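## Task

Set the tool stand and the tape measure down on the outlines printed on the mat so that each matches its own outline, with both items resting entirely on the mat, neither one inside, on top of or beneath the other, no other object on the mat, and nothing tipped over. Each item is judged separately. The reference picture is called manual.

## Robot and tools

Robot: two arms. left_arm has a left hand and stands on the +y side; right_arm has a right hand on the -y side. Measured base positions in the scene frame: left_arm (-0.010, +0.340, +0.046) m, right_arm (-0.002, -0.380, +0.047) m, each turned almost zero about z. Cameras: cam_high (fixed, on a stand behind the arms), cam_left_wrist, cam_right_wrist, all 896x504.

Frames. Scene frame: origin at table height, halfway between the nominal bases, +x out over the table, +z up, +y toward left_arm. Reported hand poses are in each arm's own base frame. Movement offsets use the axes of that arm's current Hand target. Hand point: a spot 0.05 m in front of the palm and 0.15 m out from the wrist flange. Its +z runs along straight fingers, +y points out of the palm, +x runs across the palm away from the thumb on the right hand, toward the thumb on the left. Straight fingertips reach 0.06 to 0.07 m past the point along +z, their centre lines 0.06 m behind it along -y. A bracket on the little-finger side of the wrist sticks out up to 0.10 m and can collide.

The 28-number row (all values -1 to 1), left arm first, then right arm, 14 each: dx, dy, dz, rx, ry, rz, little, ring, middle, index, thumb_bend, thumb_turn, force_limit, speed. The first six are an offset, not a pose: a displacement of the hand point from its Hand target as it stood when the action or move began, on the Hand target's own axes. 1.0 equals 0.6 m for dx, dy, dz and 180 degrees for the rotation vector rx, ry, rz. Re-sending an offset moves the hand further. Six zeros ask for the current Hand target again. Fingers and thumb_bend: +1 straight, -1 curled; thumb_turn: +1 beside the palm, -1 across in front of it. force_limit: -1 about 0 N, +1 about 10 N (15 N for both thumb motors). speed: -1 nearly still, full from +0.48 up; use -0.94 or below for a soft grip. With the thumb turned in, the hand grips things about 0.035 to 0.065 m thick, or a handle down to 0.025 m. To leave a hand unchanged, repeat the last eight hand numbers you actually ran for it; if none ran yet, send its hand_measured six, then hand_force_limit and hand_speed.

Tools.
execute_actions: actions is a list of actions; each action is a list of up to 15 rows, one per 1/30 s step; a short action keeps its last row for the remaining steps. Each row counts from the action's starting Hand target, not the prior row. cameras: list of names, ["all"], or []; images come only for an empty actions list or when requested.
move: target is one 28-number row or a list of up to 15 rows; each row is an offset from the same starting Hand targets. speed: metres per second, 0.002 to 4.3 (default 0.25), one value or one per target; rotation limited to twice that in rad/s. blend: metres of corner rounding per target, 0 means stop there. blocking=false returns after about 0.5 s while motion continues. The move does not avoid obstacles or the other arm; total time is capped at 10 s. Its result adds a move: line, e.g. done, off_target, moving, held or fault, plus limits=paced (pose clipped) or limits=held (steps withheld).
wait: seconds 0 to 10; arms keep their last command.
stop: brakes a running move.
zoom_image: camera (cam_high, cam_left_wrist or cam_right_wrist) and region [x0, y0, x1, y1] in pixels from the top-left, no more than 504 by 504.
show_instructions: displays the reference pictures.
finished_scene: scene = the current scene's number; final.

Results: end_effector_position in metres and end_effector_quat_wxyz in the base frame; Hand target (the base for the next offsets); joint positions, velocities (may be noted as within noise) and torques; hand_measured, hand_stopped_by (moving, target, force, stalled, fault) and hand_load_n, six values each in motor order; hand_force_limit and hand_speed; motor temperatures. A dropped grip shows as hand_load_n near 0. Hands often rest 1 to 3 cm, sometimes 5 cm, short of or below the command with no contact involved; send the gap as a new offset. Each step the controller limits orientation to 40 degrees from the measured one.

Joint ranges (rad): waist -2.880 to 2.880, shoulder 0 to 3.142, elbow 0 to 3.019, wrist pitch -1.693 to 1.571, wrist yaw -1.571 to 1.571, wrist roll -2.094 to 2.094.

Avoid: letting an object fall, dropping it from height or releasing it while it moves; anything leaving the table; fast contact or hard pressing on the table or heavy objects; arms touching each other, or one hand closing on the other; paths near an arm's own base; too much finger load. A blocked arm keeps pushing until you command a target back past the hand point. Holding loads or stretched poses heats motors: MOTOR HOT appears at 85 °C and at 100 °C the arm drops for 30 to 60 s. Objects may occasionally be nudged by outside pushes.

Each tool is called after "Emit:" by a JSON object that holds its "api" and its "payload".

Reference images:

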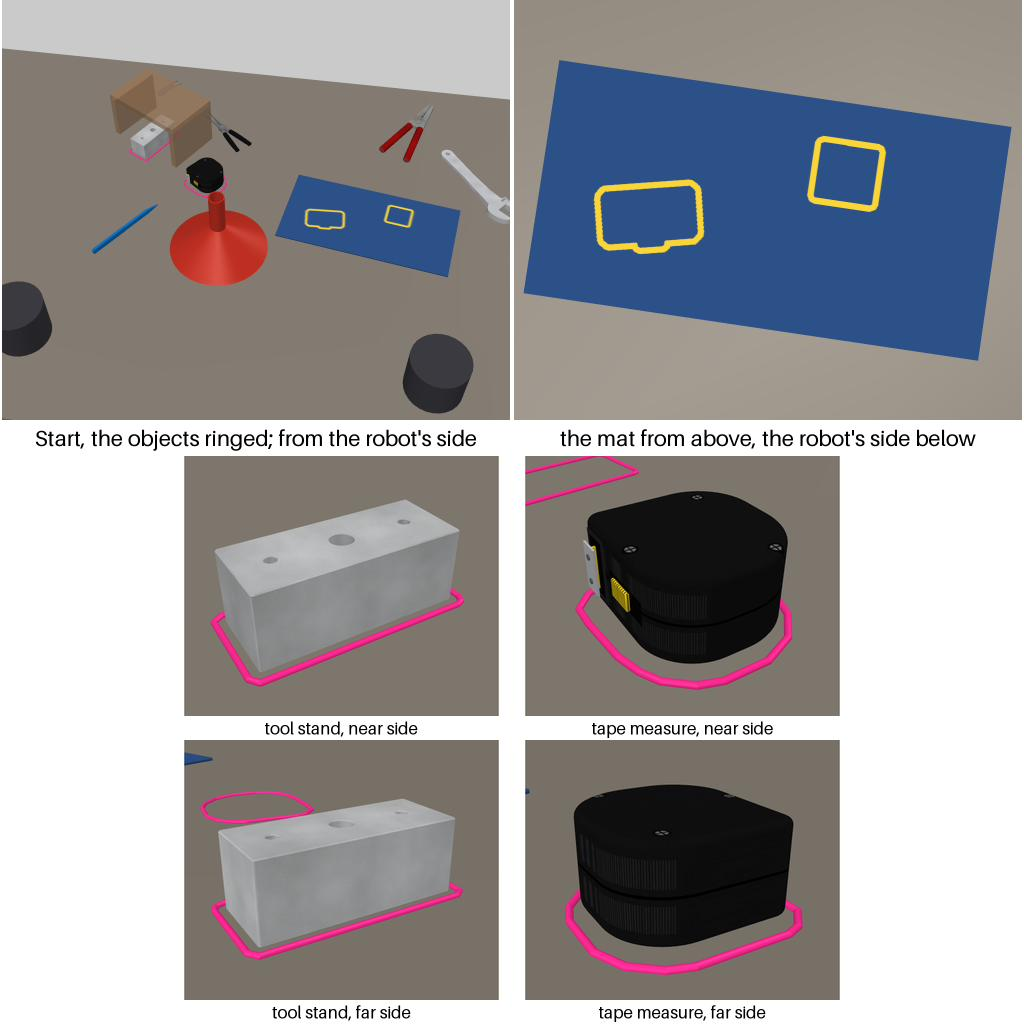

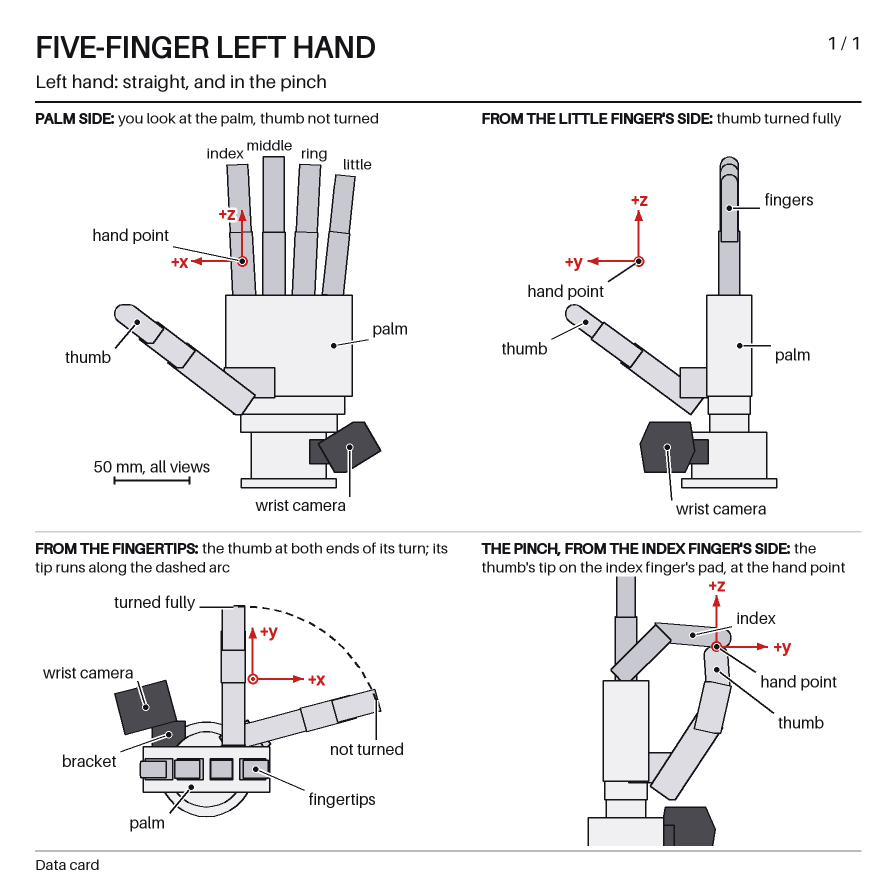

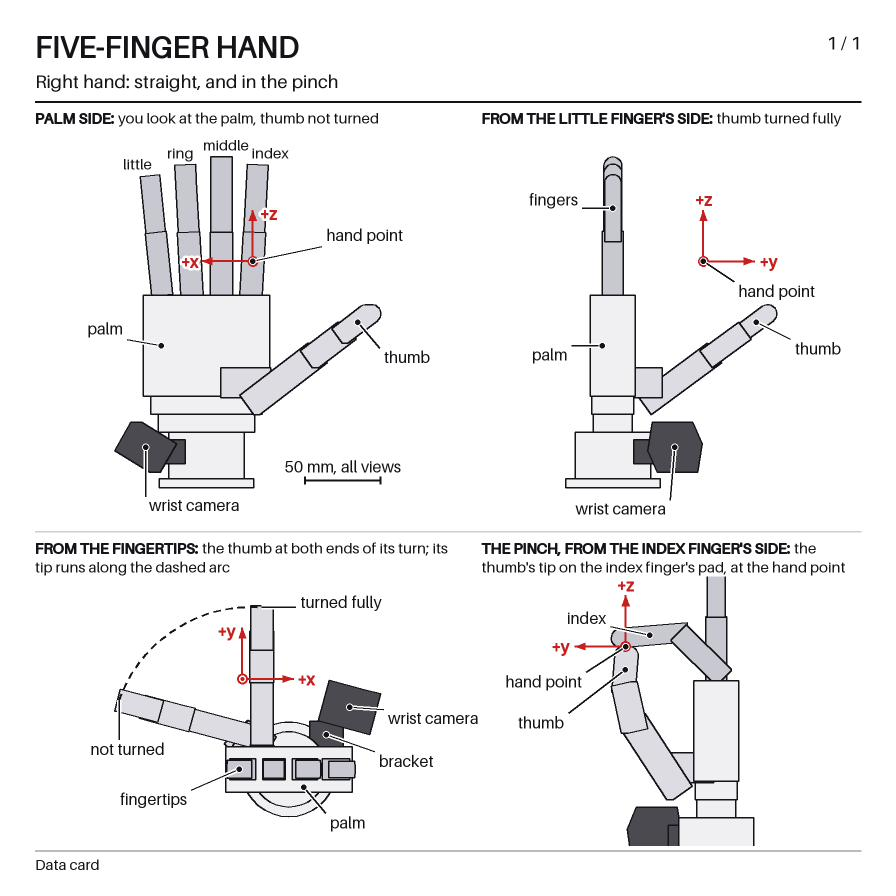

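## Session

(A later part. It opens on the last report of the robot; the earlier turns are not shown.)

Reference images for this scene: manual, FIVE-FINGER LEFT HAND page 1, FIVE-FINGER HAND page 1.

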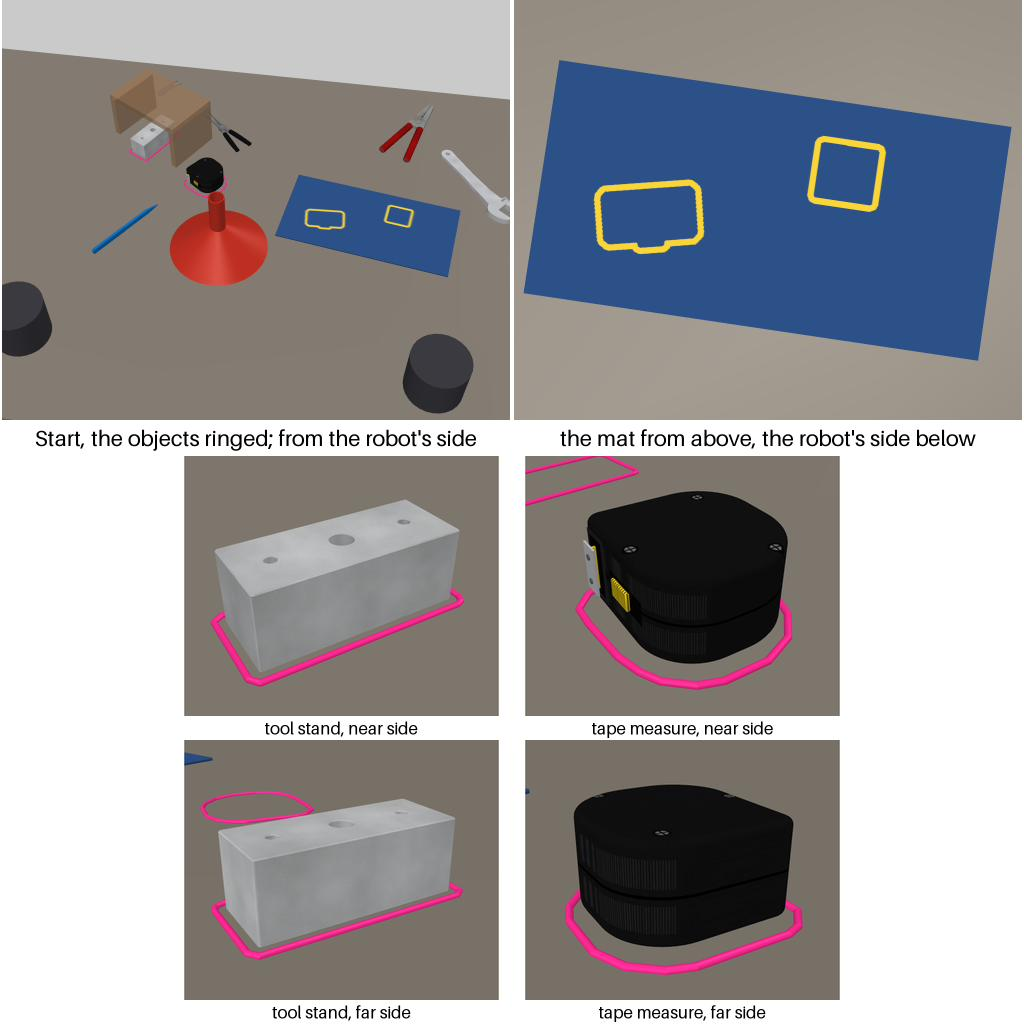

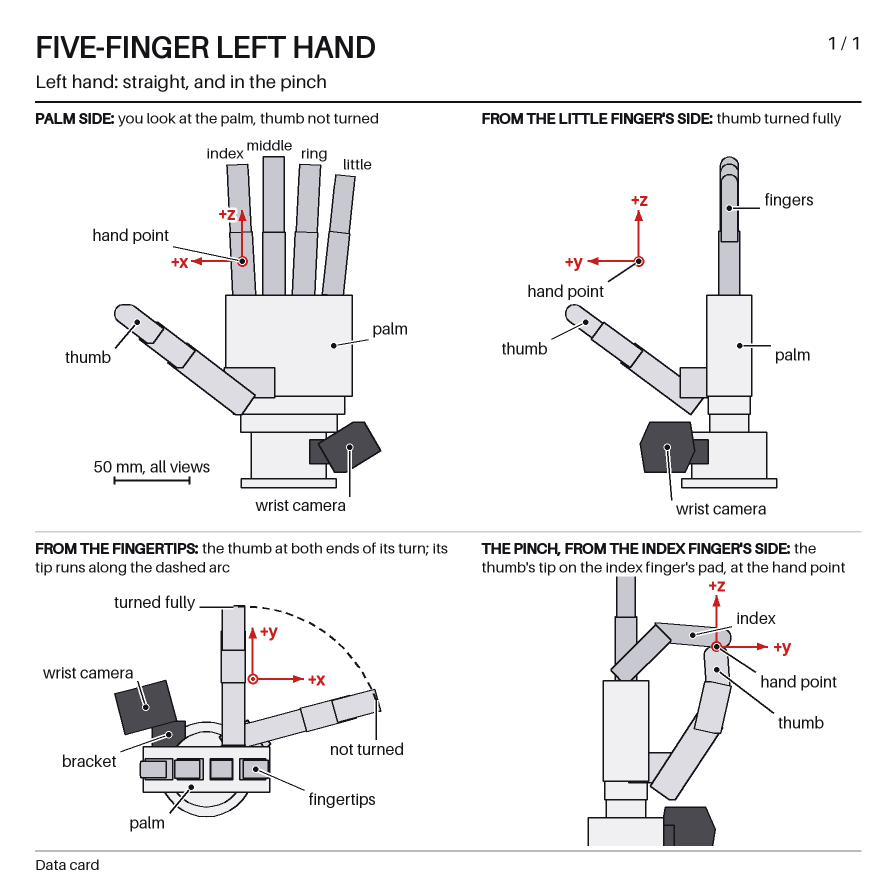

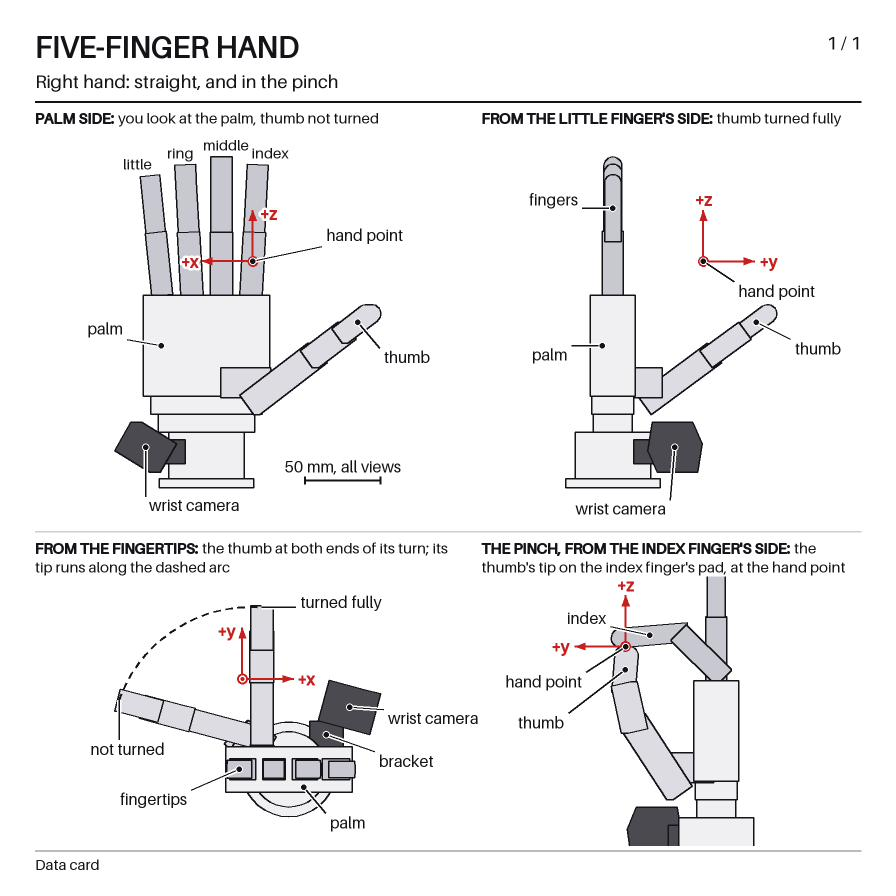

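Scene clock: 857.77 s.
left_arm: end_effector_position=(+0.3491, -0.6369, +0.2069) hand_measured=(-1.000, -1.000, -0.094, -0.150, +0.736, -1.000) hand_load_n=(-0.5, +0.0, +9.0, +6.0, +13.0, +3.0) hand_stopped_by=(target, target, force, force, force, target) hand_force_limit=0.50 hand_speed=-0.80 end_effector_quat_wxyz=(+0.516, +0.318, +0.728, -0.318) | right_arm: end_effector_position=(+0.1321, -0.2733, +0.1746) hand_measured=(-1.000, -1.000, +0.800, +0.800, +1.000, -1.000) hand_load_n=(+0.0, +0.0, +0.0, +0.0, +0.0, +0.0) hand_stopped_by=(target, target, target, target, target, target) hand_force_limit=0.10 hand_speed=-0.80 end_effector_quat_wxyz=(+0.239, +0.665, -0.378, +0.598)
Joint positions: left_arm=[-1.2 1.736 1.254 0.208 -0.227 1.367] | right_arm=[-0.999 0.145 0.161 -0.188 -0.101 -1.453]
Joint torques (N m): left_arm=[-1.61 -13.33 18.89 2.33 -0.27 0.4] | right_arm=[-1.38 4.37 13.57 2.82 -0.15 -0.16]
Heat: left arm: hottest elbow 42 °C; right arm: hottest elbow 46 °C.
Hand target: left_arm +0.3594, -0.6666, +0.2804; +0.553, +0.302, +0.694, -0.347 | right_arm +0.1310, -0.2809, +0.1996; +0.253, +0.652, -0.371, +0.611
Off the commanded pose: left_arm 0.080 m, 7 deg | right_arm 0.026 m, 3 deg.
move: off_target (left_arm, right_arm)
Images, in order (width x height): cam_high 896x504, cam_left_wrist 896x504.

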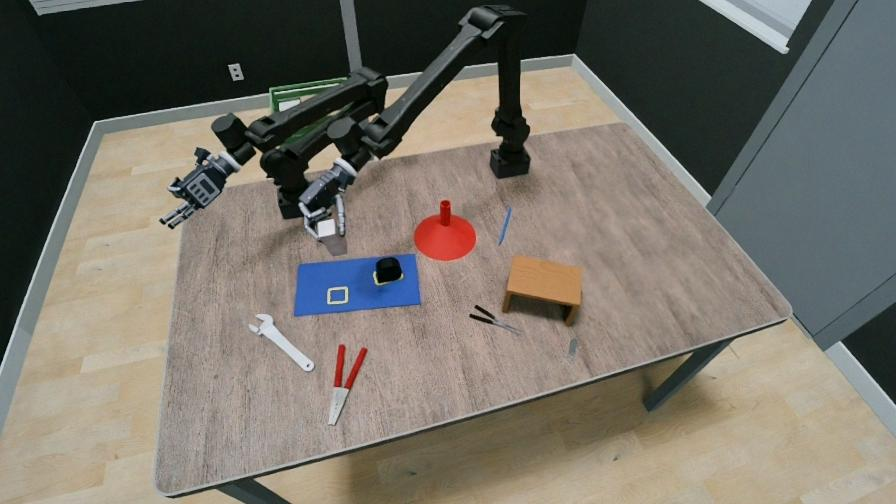

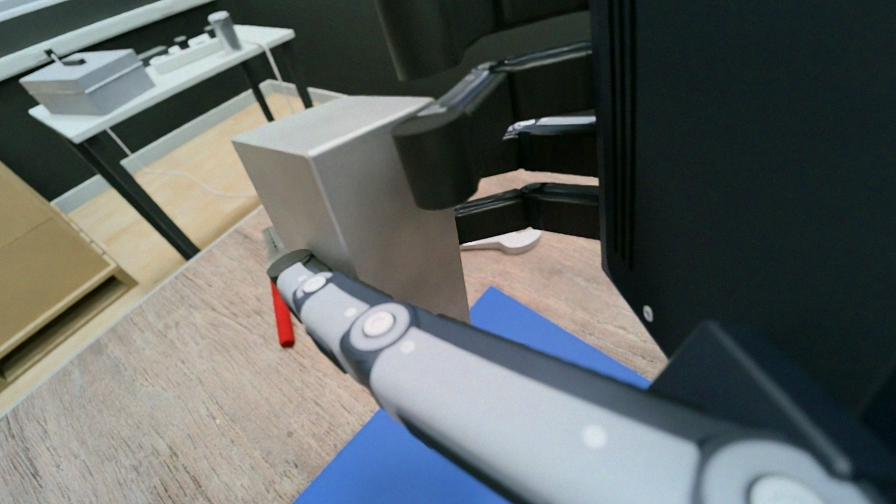

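Emit:
{"api": "move", "payload": {"target": [[0.1985,0.0077,0.055,0.0064,-0.0701,0.0279,-1,-1,-0.4,-0.4,-0.3,-1,0.5,-0.8,0,0,0,0,0,0,-1,-1,0.8,0.8,1,-1,0.1,-0.8]], "speed": 0.1, "cameras": ["cam_high","cam_left_wrist"]}}

Emit:
{"api": "zoom_image", "payload": {"camera": "cam_high", "region": [285, 200, 445, 330]}}

Scene clock: 870.80 s.
left_arm: end_effector_position=(+0.3615, -0.6759, +0.1130) hand_measured=(-1.000, -1.000, -0.094, -0.150, +0.736, -1.000) hand_load_n=(+0.0, +0.0, +9.0, +6.0, +13.0, +3.0) hand_stopped_by=(target, target, force, force, force, target) hand_force_limit=0.50 hand_speed=-0.80 end_effector_quat_wxyz=(+0.609, +0.304, +0.646, -0.344) | right_arm: end_effector_position=(+0.1321, -0.2733, +0.1746) hand_measured=(-1.000, -1.000, +0.800, +0.800, +1.000, -1.000) hand_load_n=(+0.0, +0.0, +0.0, +0.0, +0.0, +0.5) hand_stopped_by=(target, target, target, target, target, target) hand_force_limit=0.10 hand_speed=-0.80 end_effector_quat_wxyz=(+0.239, +0.665, -0.378, +0.598)
Joint positions: left_arm=[-1.218 2.047 1.216 0.81 -0.264 1.491] | right_arm=[-0.999 0.145 0.161 -0.188 -0.101 -1.453]
Joint torques (N m): left_arm=[-2.37 -15.85 9.58 4.34 -0.01 0.58] | right_arm=[-1.14 4.19 13.52 2.73 -0.11 -0.19]
Motor temperatures (°C): left_arm=[34 34 44 30 28 30] | right_arm=[30 35 47 31 31 30]
Heat: left arm: hottest elbow 44 °C; right arm: hottest elbow 47 °C.
Hand target: left_arm +0.3570, -0.6866, +0.1582; +0.638, +0.298, +0.612, -0.360 | right_arm +0.1310, -0.2809, +0.1996; +0.253, +0.652, -0.371, +0.611
Off the commanded pose: left_arm 0.047 m, 5 deg | right_arm 0.026 m, 3 deg.
move: off_target (left_arm, right_arm)
Images, in order (width x height): cam_high 896x504, cam_left_wrist 896x504.

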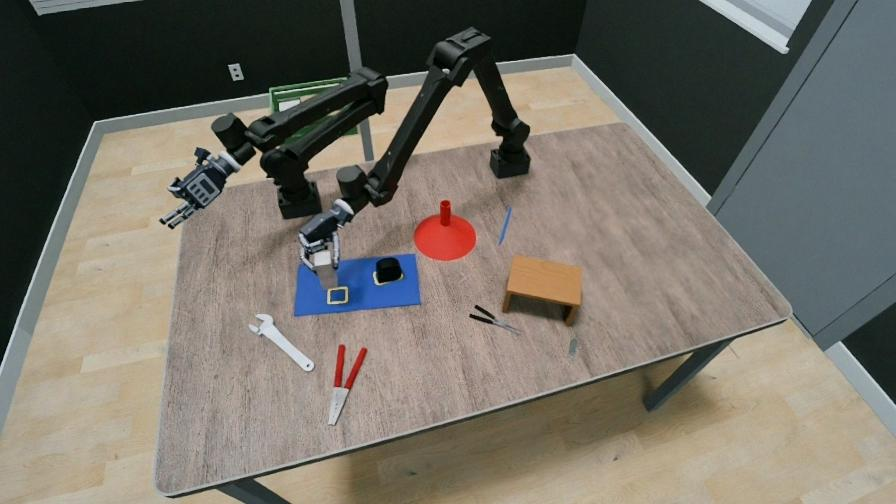

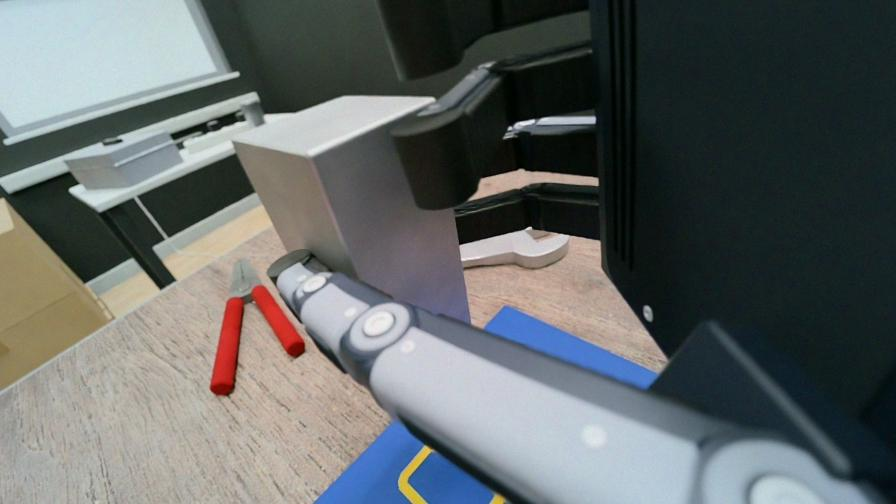

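Scaled by 3.150 from the camera's 896x504 image, which has a finer 1280x720 frame.

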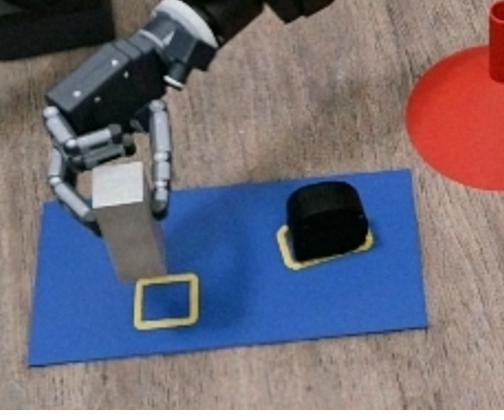

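Emit:
{"api": "move", "payload": {"target": [[0.0728,0.0203,-0.0167,0.0018,-0.0108,0.0157,-1,-1,-0.4,-0.4,-0.3,-1,0.5,-0.8,0,0,0,0,0,0,-1,-1,0.8,0.8,1,-1,0.1,-0.8]], "speed": 0.06, "cameras": ["cam_high","cam_left_wrist"]}}

Emit:
{"api": "zoom_image", "payload": {"camera": "cam_high", "region": [290, 230, 410, 330]}}

Scene clock: 885.10 s.
left_arm: end_effector_position=(+0.3586, -0.6696, +0.0734) hand_measured=(-1.000, -1.000, -0.094, -0.150, +0.736, -1.000) hand_load_n=(+0.0, +0.0, +9.0, +5.5, +13.5, +3.0) hand_stopped_by=(target, target, force, force, force, target) hand_force_limit=0.50 hand_speed=-0.80 end_effector_quat_wxyz=(+0.627, +0.317, +0.624, -0.341) | right_arm: end_effector_position=(+0.1321, -0.2733, +0.1746) hand_measured=(-1.000, -1.000, +0.800, +0.800, +1.000, -1.000) hand_load_n=(+0.0, +0.0, +0.0, +0.0, +0.0, +0.5) hand_stopped_by=(target, target, target, target, target, target) hand_force_limit=0.10 hand_speed=-0.80 end_effector_quat_wxyz=(+0.239, +0.665, -0.378, +0.598)
Joint positions: left_arm=[-1.218 2.142 1.186 0.977 -0.249 1.548] | right_arm=[-0.999 0.145 0.161 -0.188 -0.101 -1.453]
Joint torques (N m): left_arm=[-1.2 -15.5 8.32 4.42 0.12 0.6] | right_arm=[-1.26 3.96 13.59 2.67 -0.09 -0.22]
Heat: left arm: hottest elbow 42 °C; right arm: hottest elbow 47 °C.
Hand target: left_arm +0.3610, -0.6757, +0.1132; +0.656, +0.309, +0.593, -0.351 | right_arm +0.1310, -0.2809, +0.1996; +0.253, +0.652, -0.371, +0.611
Off the commanded pose: left_arm 0.040 m, 5 deg | right_arm 0.026 m, 3 deg.
move: off_target (left_arm, right_arm)
Images, in order (width x height): cam_high 896x504, cam_left_wrist 896x504.

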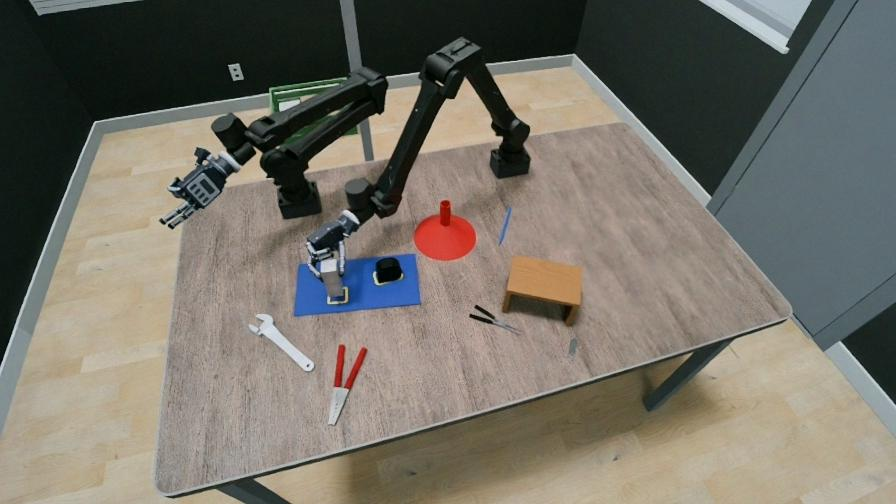

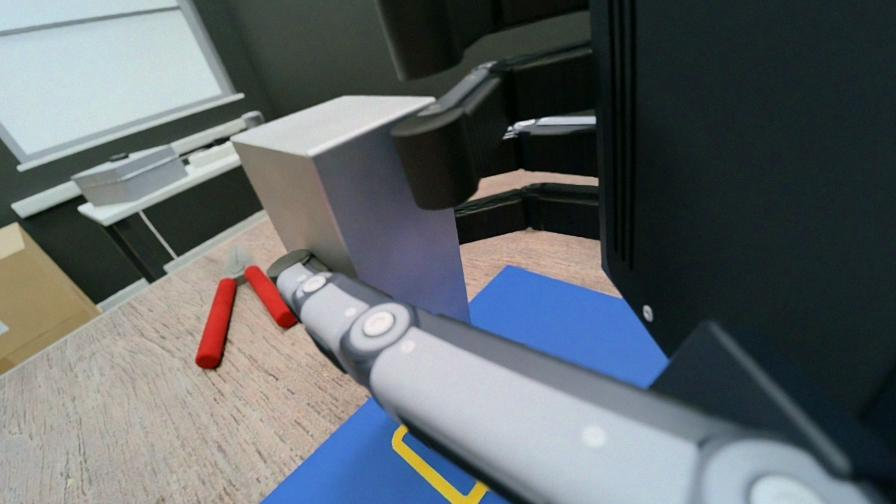

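Scaled by 4.200 from the camera's 896x504 image, which has a finer 1280x720 frame.

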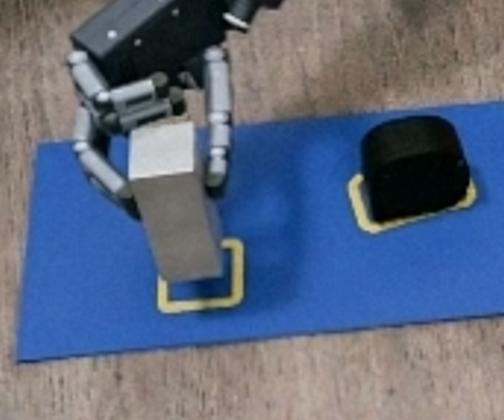

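Emit:
{"api": "move", "payload": {"target": [[0.036,0.0045,-0.007,-0.0012,0.0072,-0.0105,-1,-1,-0.4,-0.4,-0.3,-1,0.5,-0.8,0,0,0,0,0,0,-1,-1,0.8,0.8,1,-1,0.1,-0.8]], "speed": 0.04, "cameras": ["cam_high"]}}

Emit:
{"api": "zoom_image", "payload": {"camera": "cam_high", "region": [290, 230, 410, 330]}}

Scene clock: 896.07 s.
left_arm: end_effector_position=(+0.3572, -0.6690, +0.0555) hand_measured=(-1.000, -1.000, -0.094, -0.150, +0.736, -1.000) hand_load_n=(+0.0, +0.0, +8.5, +5.5, +13.0, +3.0) hand_stopped_by=(target, target, force, force, force, target) hand_force_limit=0.50 hand_speed=-0.80 end_effector_quat_wxyz=(+0.619, +0.316, +0.632, -0.344) | right_arm: end_effector_position=(+0.1321, -0.2733, +0.1746) hand_measured=(-1.000, -1.000, +0.800, +0.800, +1.000, -1.000) hand_load_n=(+0.0, +0.0, +0.0, +0.0, +0.0, +0.0) hand_stopped_by=(target, target, target, target, target, target) hand_force_limit=0.10 hand_speed=-0.80 end_effector_quat_wxyz=(+0.239, +0.665, -0.378, +0.598)
Joint positions: left_arm=[-1.218 2.167 1.186 0.984 -0.247 1.528] | right_arm=[-0.999 0.145 0.161 -0.188 -0.101 -1.453]
Joint torques (N m): left_arm=[-0.79 -15.27 7.62 4.45 0.11 0.35] | right_arm=[-1.14 3.6 13.53 2.66 -0.1 -0.16]
Heat: left arm: hottest elbow 41 °C; right arm: hottest elbow 48 °C.
Hand target: left_arm +0.3619, -0.6728, +0.0912; +0.644, +0.302, +0.606, -0.358 | right_arm +0.1310, -0.2809, +0.1996; +0.253, +0.652, -0.371, +0.611
Off the commanded pose: left_arm 0.036 m, 5 deg | right_arm 0.026 m, 3 deg.
move: off_target (left_arm, right_arm)
Images, in order (width x height): cam_high 896x504.

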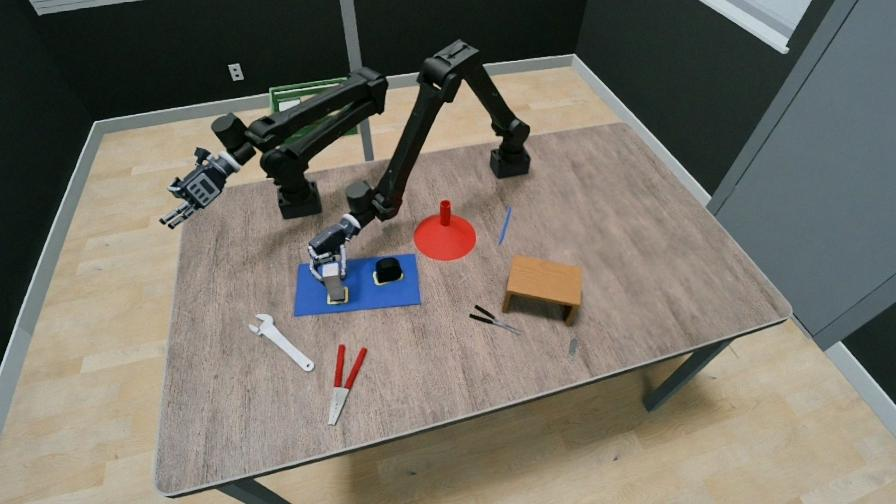

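Scaled by 4.200 from the camera's 896x504 image, which has a finer 1280x720 frame.

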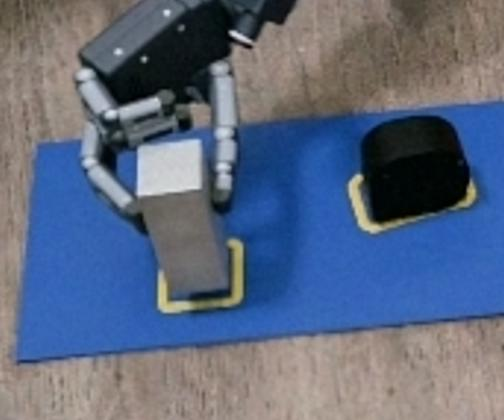

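Emit:
{"api": "move", "payload": {"target": [[0.0227,0.0007,-0.008,0,0,0,-1,-1,-0.4,-0.4,-0.3,-1,0.5,-0.8,0,0,0,0,0,0,-1,-1,0.8,0.8,1,-1,0.1,-0.8]], "speed": 0.04, "cameras": ["cam_high","cam_left_wrist"]}}

Emit:
{"api": "zoom_image", "payload": {"camera": "cam_high", "region": [310, 250, 370, 310]}}

Scene clock: 900.70 s.
left_arm: end_effector_position=(+0.3554, -0.6644, +0.0409) hand_measured=(-1.000, -1.000, -0.094, -0.150, +0.736, -1.000) hand_load_n=(+0.0, +0.0, +8.5, +5.5, +13.5, +3.0) hand_stopped_by=(target, target, force, force, force, target) hand_force_limit=0.50 hand_speed=-0.80 end_effector_quat_wxyz=(+0.618, +0.316, +0.632, -0.344) | right_arm: end_effector_position=(+0.1321, -0.2733, +0.1746) hand_measured=(-1.000, -1.000, +0.800, +0.800, +1.000, -1.000) hand_load_n=(+0.0, +0.0, +0.0, +0.0, +0.0, +0.0) hand_stopped_by=(target, target, target, target, target, target) hand_force_limit=0.10 hand_speed=-0.80 end_effector_quat_wxyz=(+0.239, +0.665, -0.378, +0.598)
Joint positions: left_arm=[-1.218 2.191 1.174 1.019 -0.247 1.526] | right_arm=[-0.999 0.145 0.161 -0.188 -0.101 -1.453]
Joint torques (N m): left_arm=[-1.08 -15.44 7.65 4.41 -0.01 0.42] | right_arm=[-0.5 3.66 13.56 2.71 -0.12 -0.16]
Heat: left arm: hottest elbow 40 °C; right arm: hottest elbow 48 °C.
Hand target: left_arm +0.3597, -0.6700, +0.0773; +0.644, +0.301, +0.606, -0.358 | right_arm +0.1310, -0.2809, +0.1996; +0.253, +0.652, -0.371, +0.611
Off the commanded pose: left_arm 0.037 m, 5 deg | right_arm 0.026 m, 3 deg.
move: off_target (left_arm, right_arm)
Images, in order (width x height): cam_high 896x504, cam_left_wrist 896x504.

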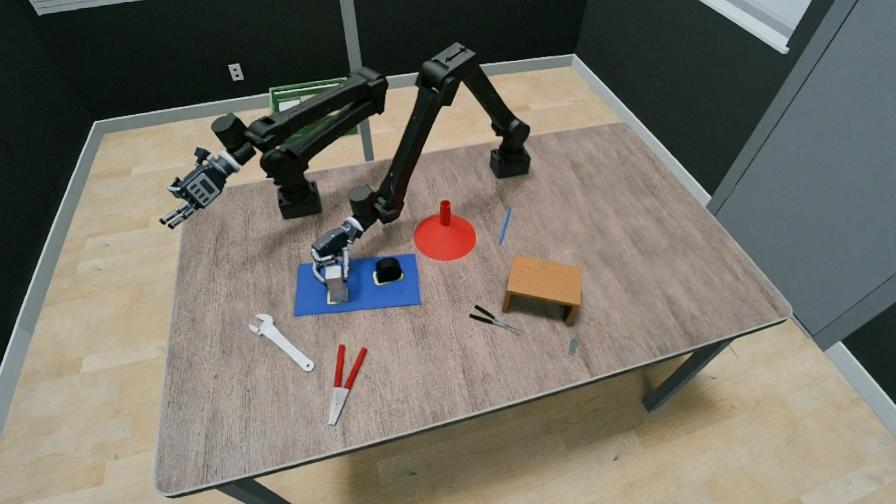

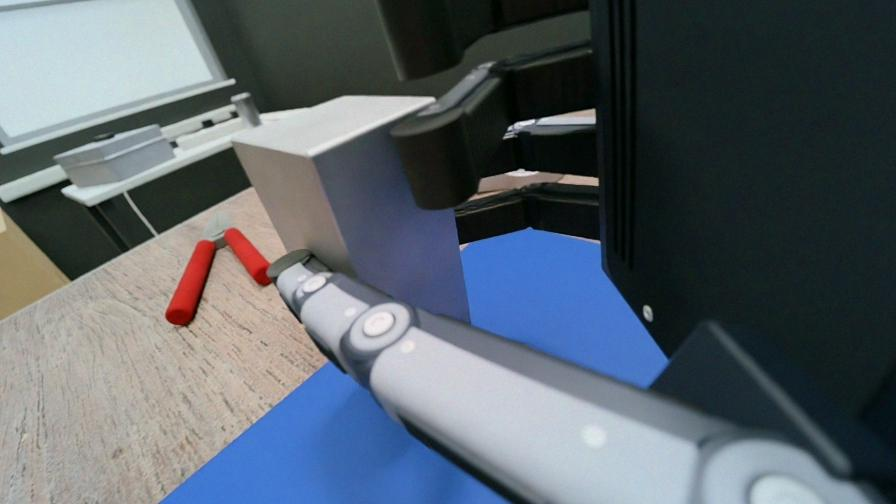

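Scaled by 8.400 from the camera's 896x504 image, which has a finer 1280x720 frame.

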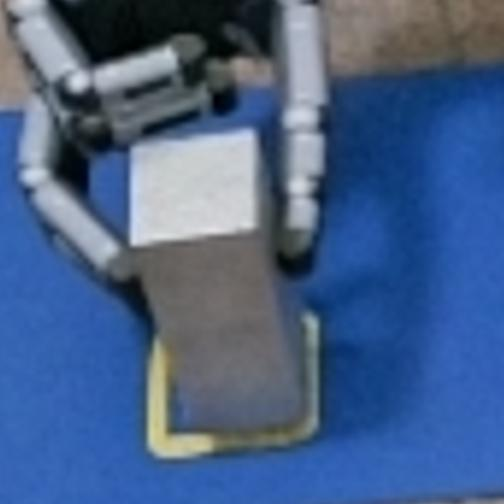

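Emit:
{"api": "move", "payload": {"target": [[0.0237,-0.0077,-0.0015,0,0,0,-1,-1,-0.4,-0.4,-0.3,-1,0.5,-0.8,0,0,0,0,0,0,-1,-1,0.8,0.8,1,-1,0.1,-0.8]], "speed": 0.04, "cameras": ["cam_high"]}}

Emit:
{"api": "zoom_image", "payload": {"camera": "cam_high", "region": [310, 250, 370, 310]}}

Scene clock: 904.73 s.
left_arm: end_effector_position=(+0.3558, -0.6623, +0.0318) hand_measured=(-1.000, -1.000, -0.094, -0.150, +0.736, -1.000) hand_load_n=(+0.0, +0.0, +9.0, +5.5, +13.0, +3.0) hand_stopped_by=(target, target, force, force, force, target) hand_force_limit=0.50 hand_speed=-0.80 end_effector_quat_wxyz=(+0.621, +0.312, +0.631, -0.344) | right_arm: end_effector_position=(+0.1321, -0.2733, +0.1746) hand_measured=(-1.000, -1.000, +0.800, +0.800, +1.000, -1.000) hand_load_n=(+0.0, +0.0, +0.0, +0.0, +0.0, +0.0) hand_stopped_by=(target, target, target, target, target, target) hand_force_limit=0.10 hand_speed=-0.80 end_effector_quat_wxyz=(+0.239, +0.665, -0.378, +0.598)
Joint positions: left_arm=[-1.218 2.214 1.174 1.048 -0.253 1.527] | right_arm=[-0.999 0.145 0.161 -0.188 -0.101 -1.453]
Joint torques (N m): left_arm=[-1.67 -15.21 8.24 4.26 -0.11 0.43] | right_arm=[-0.91 3.9 13.49 2.84 -0.11 -0.14]
Heat: left arm: hottest elbow 40 °C; right arm: hottest elbow 48 °C.
Hand target: left_arm +0.3556, -0.6732, +0.0635; +0.644, +0.301, +0.605, -0.358 | right_arm +0.1310, -0.2809, +0.1996; +0.253, +0.652, -0.371, +0.611
Off the commanded pose: left_arm 0.033 m, 4 deg | right_arm 0.026 m, 3 deg.
move: off_target (left_arm, right_arm)
Images, in order (width x height): cam_high 896x504.

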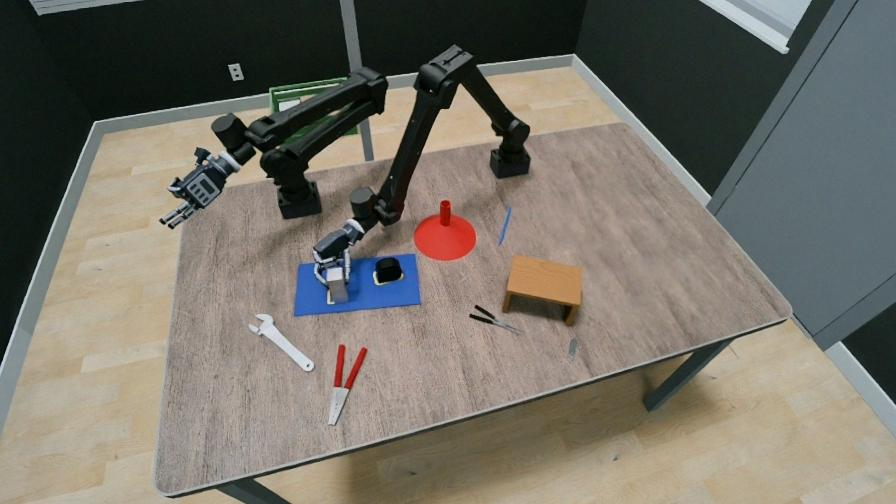

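Scaled by 8.400 from the camera's 896x504 image, which has a finer 1280x720 frame.

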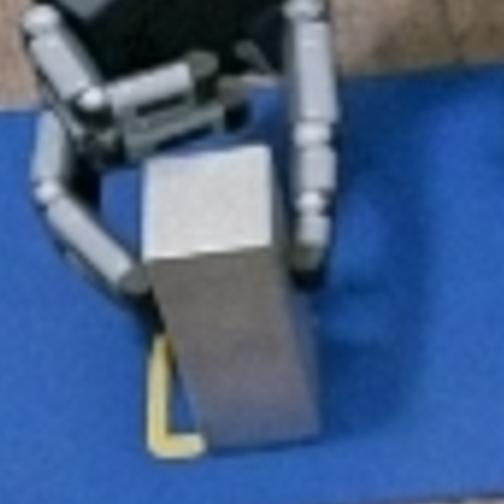

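Emit:
{"api": "move", "payload": {"target": [[-0.0338,-0.0268,0.0222,0,0,0,-1,-1,-0.4,-0.4,-0.3,-1,0.5,-0.8,0,0,0,0,0,0,-1,-1,0.8,0.8,1,-1,0.1,-0.8]], "speed": 0.05, "cameras": ["cam_high"]}}

Emit:
{"api": "zoom_image", "payload": {"camera": "cam_high", "region": [310, 250, 370, 310]}}

Scene clock: 911.47 s.
left_arm: end_effector_position=(+0.3517, -0.6623, +0.0306) hand_measured=(-1.000, -1.000, -0.094, -0.150, +0.736, -1.000) hand_load_n=(+0.0, +0.0, +9.0, +6.0, +13.0, +2.5) hand_stopped_by=(target, target, force, force, force, target) hand_force_limit=0.50 hand_speed=-0.80 end_effector_quat_wxyz=(+0.620, +0.312, +0.636, -0.337) | right_arm: end_effector_position=(+0.1321, -0.2733, +0.1746) hand_measured=(-1.000, -1.000, +0.800, +0.800, +1.000, -1.000) hand_load_n=(+0.0, +0.0, +0.0, +0.0, +0.0, +0.0) hand_stopped_by=(target, target, target, target, target, target) hand_force_limit=0.10 hand_speed=-0.80 end_effector_quat_wxyz=(+0.239, +0.665, -0.378, +0.598)
Joint positions: left_arm=[-1.228 2.21 1.174 1.032 -0.275 1.527] | right_arm=[-0.999 0.145 0.161 -0.188 -0.101 -1.453]
Joint torques (N m): left_arm=[-2.73 -16.67 11.44 1.89 -0.04 0.43] | right_arm=[-1.32 4.07 13.63 2.62 -0.11 -0.16]
Heat: left arm: hottest elbow 40 °C; right arm: hottest elbow 48 °C.
Hand target: left_arm +0.3496, -0.6913, +0.0855; +0.644, +0.302, +0.605, -0.358 | right_arm +0.1310, -0.2809, +0.1996; +0.253, +0.652, -0.371, +0.611
Off the commanded pose: left_arm 0.062 m, 5 deg | right_arm 0.026 m, 3 deg.
move: off_target (left_arm, right_arm)
Images, in order (width x height): cam_high 896x504.

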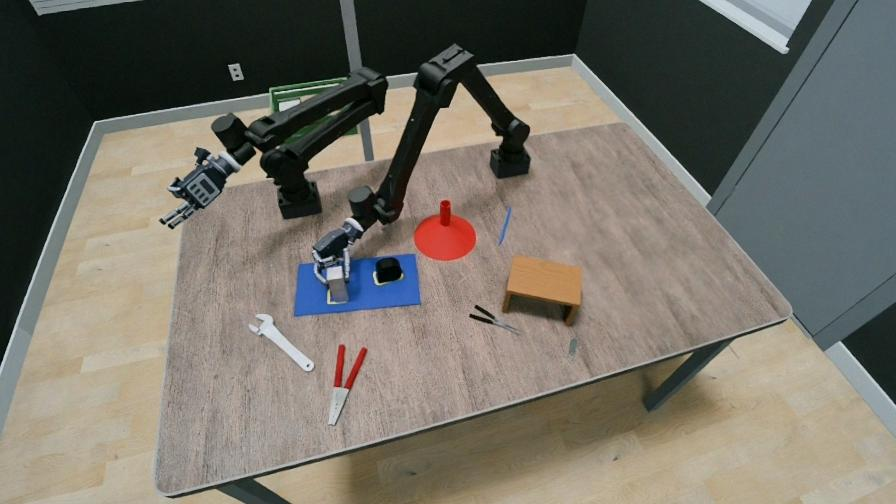

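Scaled by 8.400 from the camera's 896x504 image, which has a finer 1280x720 frame.

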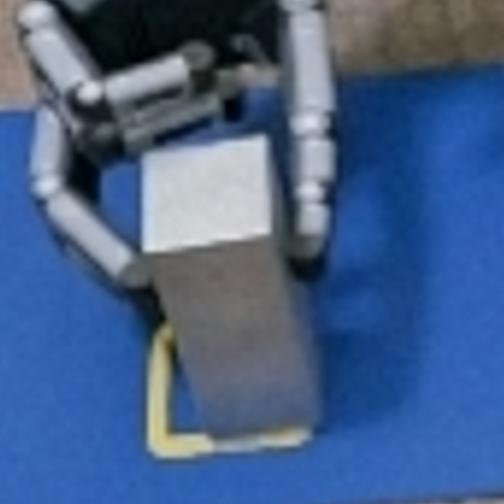

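Emit:
{"api": "move", "payload": {"target": [[-0.0315,-0.0158,0.0117,0,0,0,-1,-1,-0.4,-0.4,-0.3,-1,0.5,-0.8,0,0,0,0,0,0,-1,-1,0.8,0.8,1,-1,0.1,-0.8]], "speed": 0.05, "cameras": ["cam_high"]}}

Emit:
{"api": "zoom_image", "payload": {"camera": "cam_high", "region": [310, 250, 370, 310]}}

Scene clock: 914.23 s.
left_arm: end_effector_position=(+0.3423, -0.6661, +0.0320) hand_measured=(-1.000, -1.000, -0.094, -0.150, +0.736, -1.000) hand_load_n=(+0.0, +0.0, +8.5, +6.0, +13.0, +3.0) hand_stopped_by=(target, target, force, force, force, target) hand_force_limit=0.50 hand_speed=-0.80 end_effector_quat_wxyz=(+0.610, +0.322, +0.644, -0.330) | right_arm: end_effector_position=(+0.1321, -0.2733, +0.1746) hand_measured=(-1.000, -1.000, +0.800, +0.800, +1.000, -1.000) hand_load_n=(+0.0, +0.0, +0.0, +0.0, +0.0, +0.0) hand_stopped_by=(target, target, target, target, target, target) hand_force_limit=0.10 hand_speed=-0.80 end_effector_quat_wxyz=(+0.239, +0.665, -0.378, +0.598)
Joint positions: left_arm=[-1.244 2.19 1.174 0.977 -0.285 1.527] | right_arm=[-0.999 0.145 0.161 -0.188 -0.101 -1.453]
Joint torques (N m): left_arm=[-2.2 -17.55 12.86 2.3 -0.12 0.46] | right_arm=[-0.91 4.19 13.6 2.81 -0.11 -0.18]
Heat: left arm: hottest elbow 40 °C; right arm: hottest elbow 48 °C.
Hand target: left_arm +0.3456, -0.7005, +0.1054; +0.644, +0.301, +0.605, -0.358 | right_arm +0.1310, -0.2809, +0.1996; +0.253, +0.652, -0.371, +0.611
Off the commanded pose: left_arm 0.081 m, 7 deg | right_arm 0.026 m, 3 deg.
move: off_target (left_arm, right_arm)
Images, in order (width x height): cam_high 896x504.

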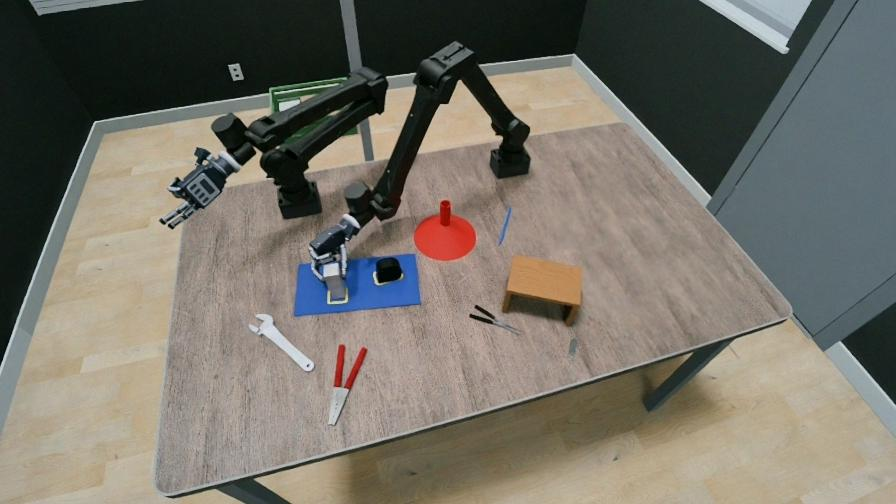

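Scaled by 8.400 from the camera's 896x504 image, which has a finer 1280x720 frame.

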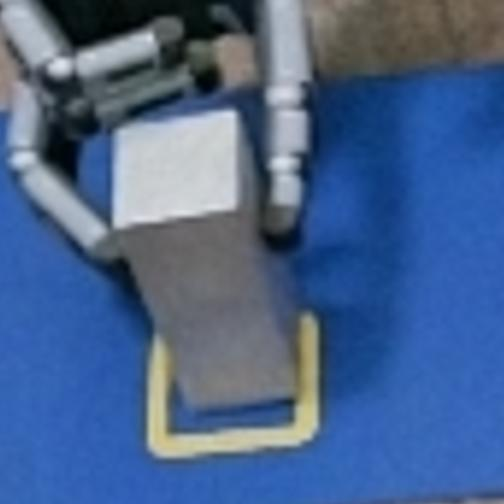

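Emit:
{"api": "move", "payload": {"target": [[0.0267,0.0028,0.019,0,0,0,-1,-1,-0.4,-0.4,-0.3,-1,0.5,-0.8,0,0,0,0,0,0,-1,-1,0.8,0.8,1,-1,0.1,-0.8]], "speed": 0.05, "cameras": ["cam_high"]}}

Emit:
{"api": "zoom_image", "payload": {"camera": "cam_high", "region": [310, 250, 370, 310]}}

Scene clock: 920.60 s.
left_arm: end_effector_position=(+0.3462, -0.6803, +0.0366) hand_measured=(-1.000, -1.000, -0.094, -0.150, +0.736, -1.000) hand_load_n=(+0.0, +0.0, +8.5, +5.5, +13.0, +3.0) hand_stopped_by=(target, target, force, force, force, target) hand_force_limit=0.50 hand_speed=-0.80 end_effector_quat_wxyz=(+0.616, +0.317, +0.638, -0.337) | right_arm: end_effector_position=(+0.1321, -0.2733, +0.1746) hand_measured=(-1.000, -1.000, +0.800, +0.800, +1.000, -1.000) hand_load_n=(+0.5, +0.0, +0.0, +0.0, +0.0, +0.5) hand_stopped_by=(target, target, target, target, target, target) hand_force_limit=0.10 hand_speed=-0.80 end_effector_quat_wxyz=(+0.239, +0.665, -0.378, +0.598)
Joint positions: left_arm=[-1.245 2.211 1.219 0.977 -0.282 1.527] | right_arm=[-0.999 0.145 0.161 -0.188 -0.101 -1.453]
Joint torques (N m): left_arm=[-1.61 -16.38 13.34 2.5 0.06 0.45] | right_arm=[-1.49 3.96 13.67 2.67 -0.1 -0.21]
Heat: left arm: hottest elbow 40 °C; right arm: hottest elbow 48 °C.
Hand target: left_arm +0.3534, -0.7106, +0.0901; +0.644, +0.302, +0.605, -0.358 | right_arm +0.1310, -0.2809, +0.1996; +0.253, +0.652, -0.371, +0.611
Off the commanded pose: left_arm 0.062 m, 6 deg | right_arm 0.026 m, 3 deg.
move: off_target (left_arm, right_arm)
Images, in order (width x height): cam_high 896x504.

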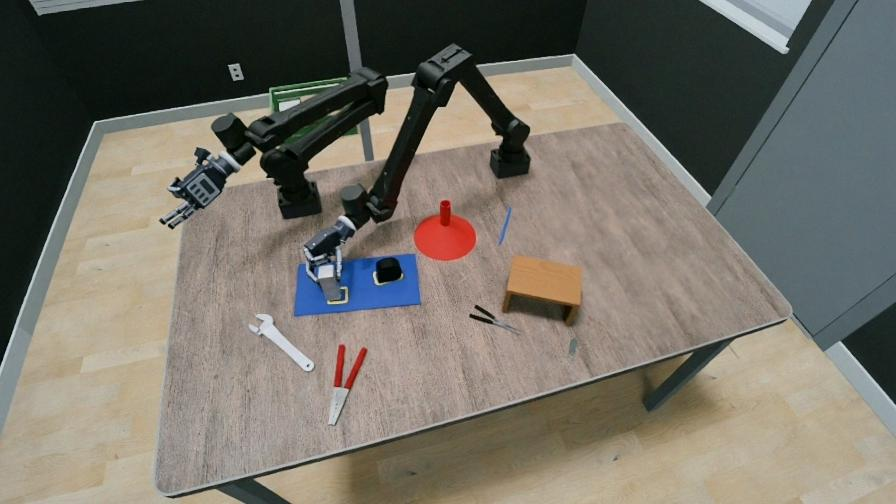

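Scaled by 8.400 from the camera's 896x504 image, which has a finer 1280x720 frame.

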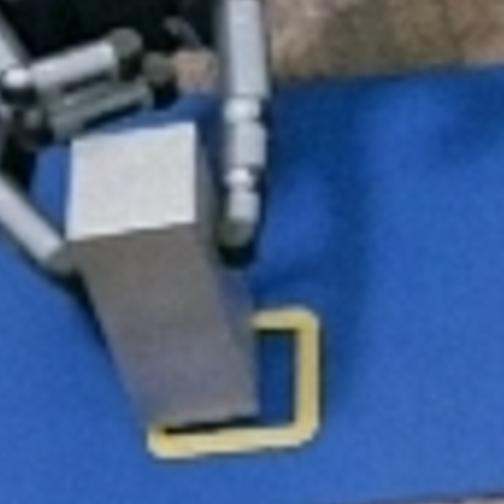

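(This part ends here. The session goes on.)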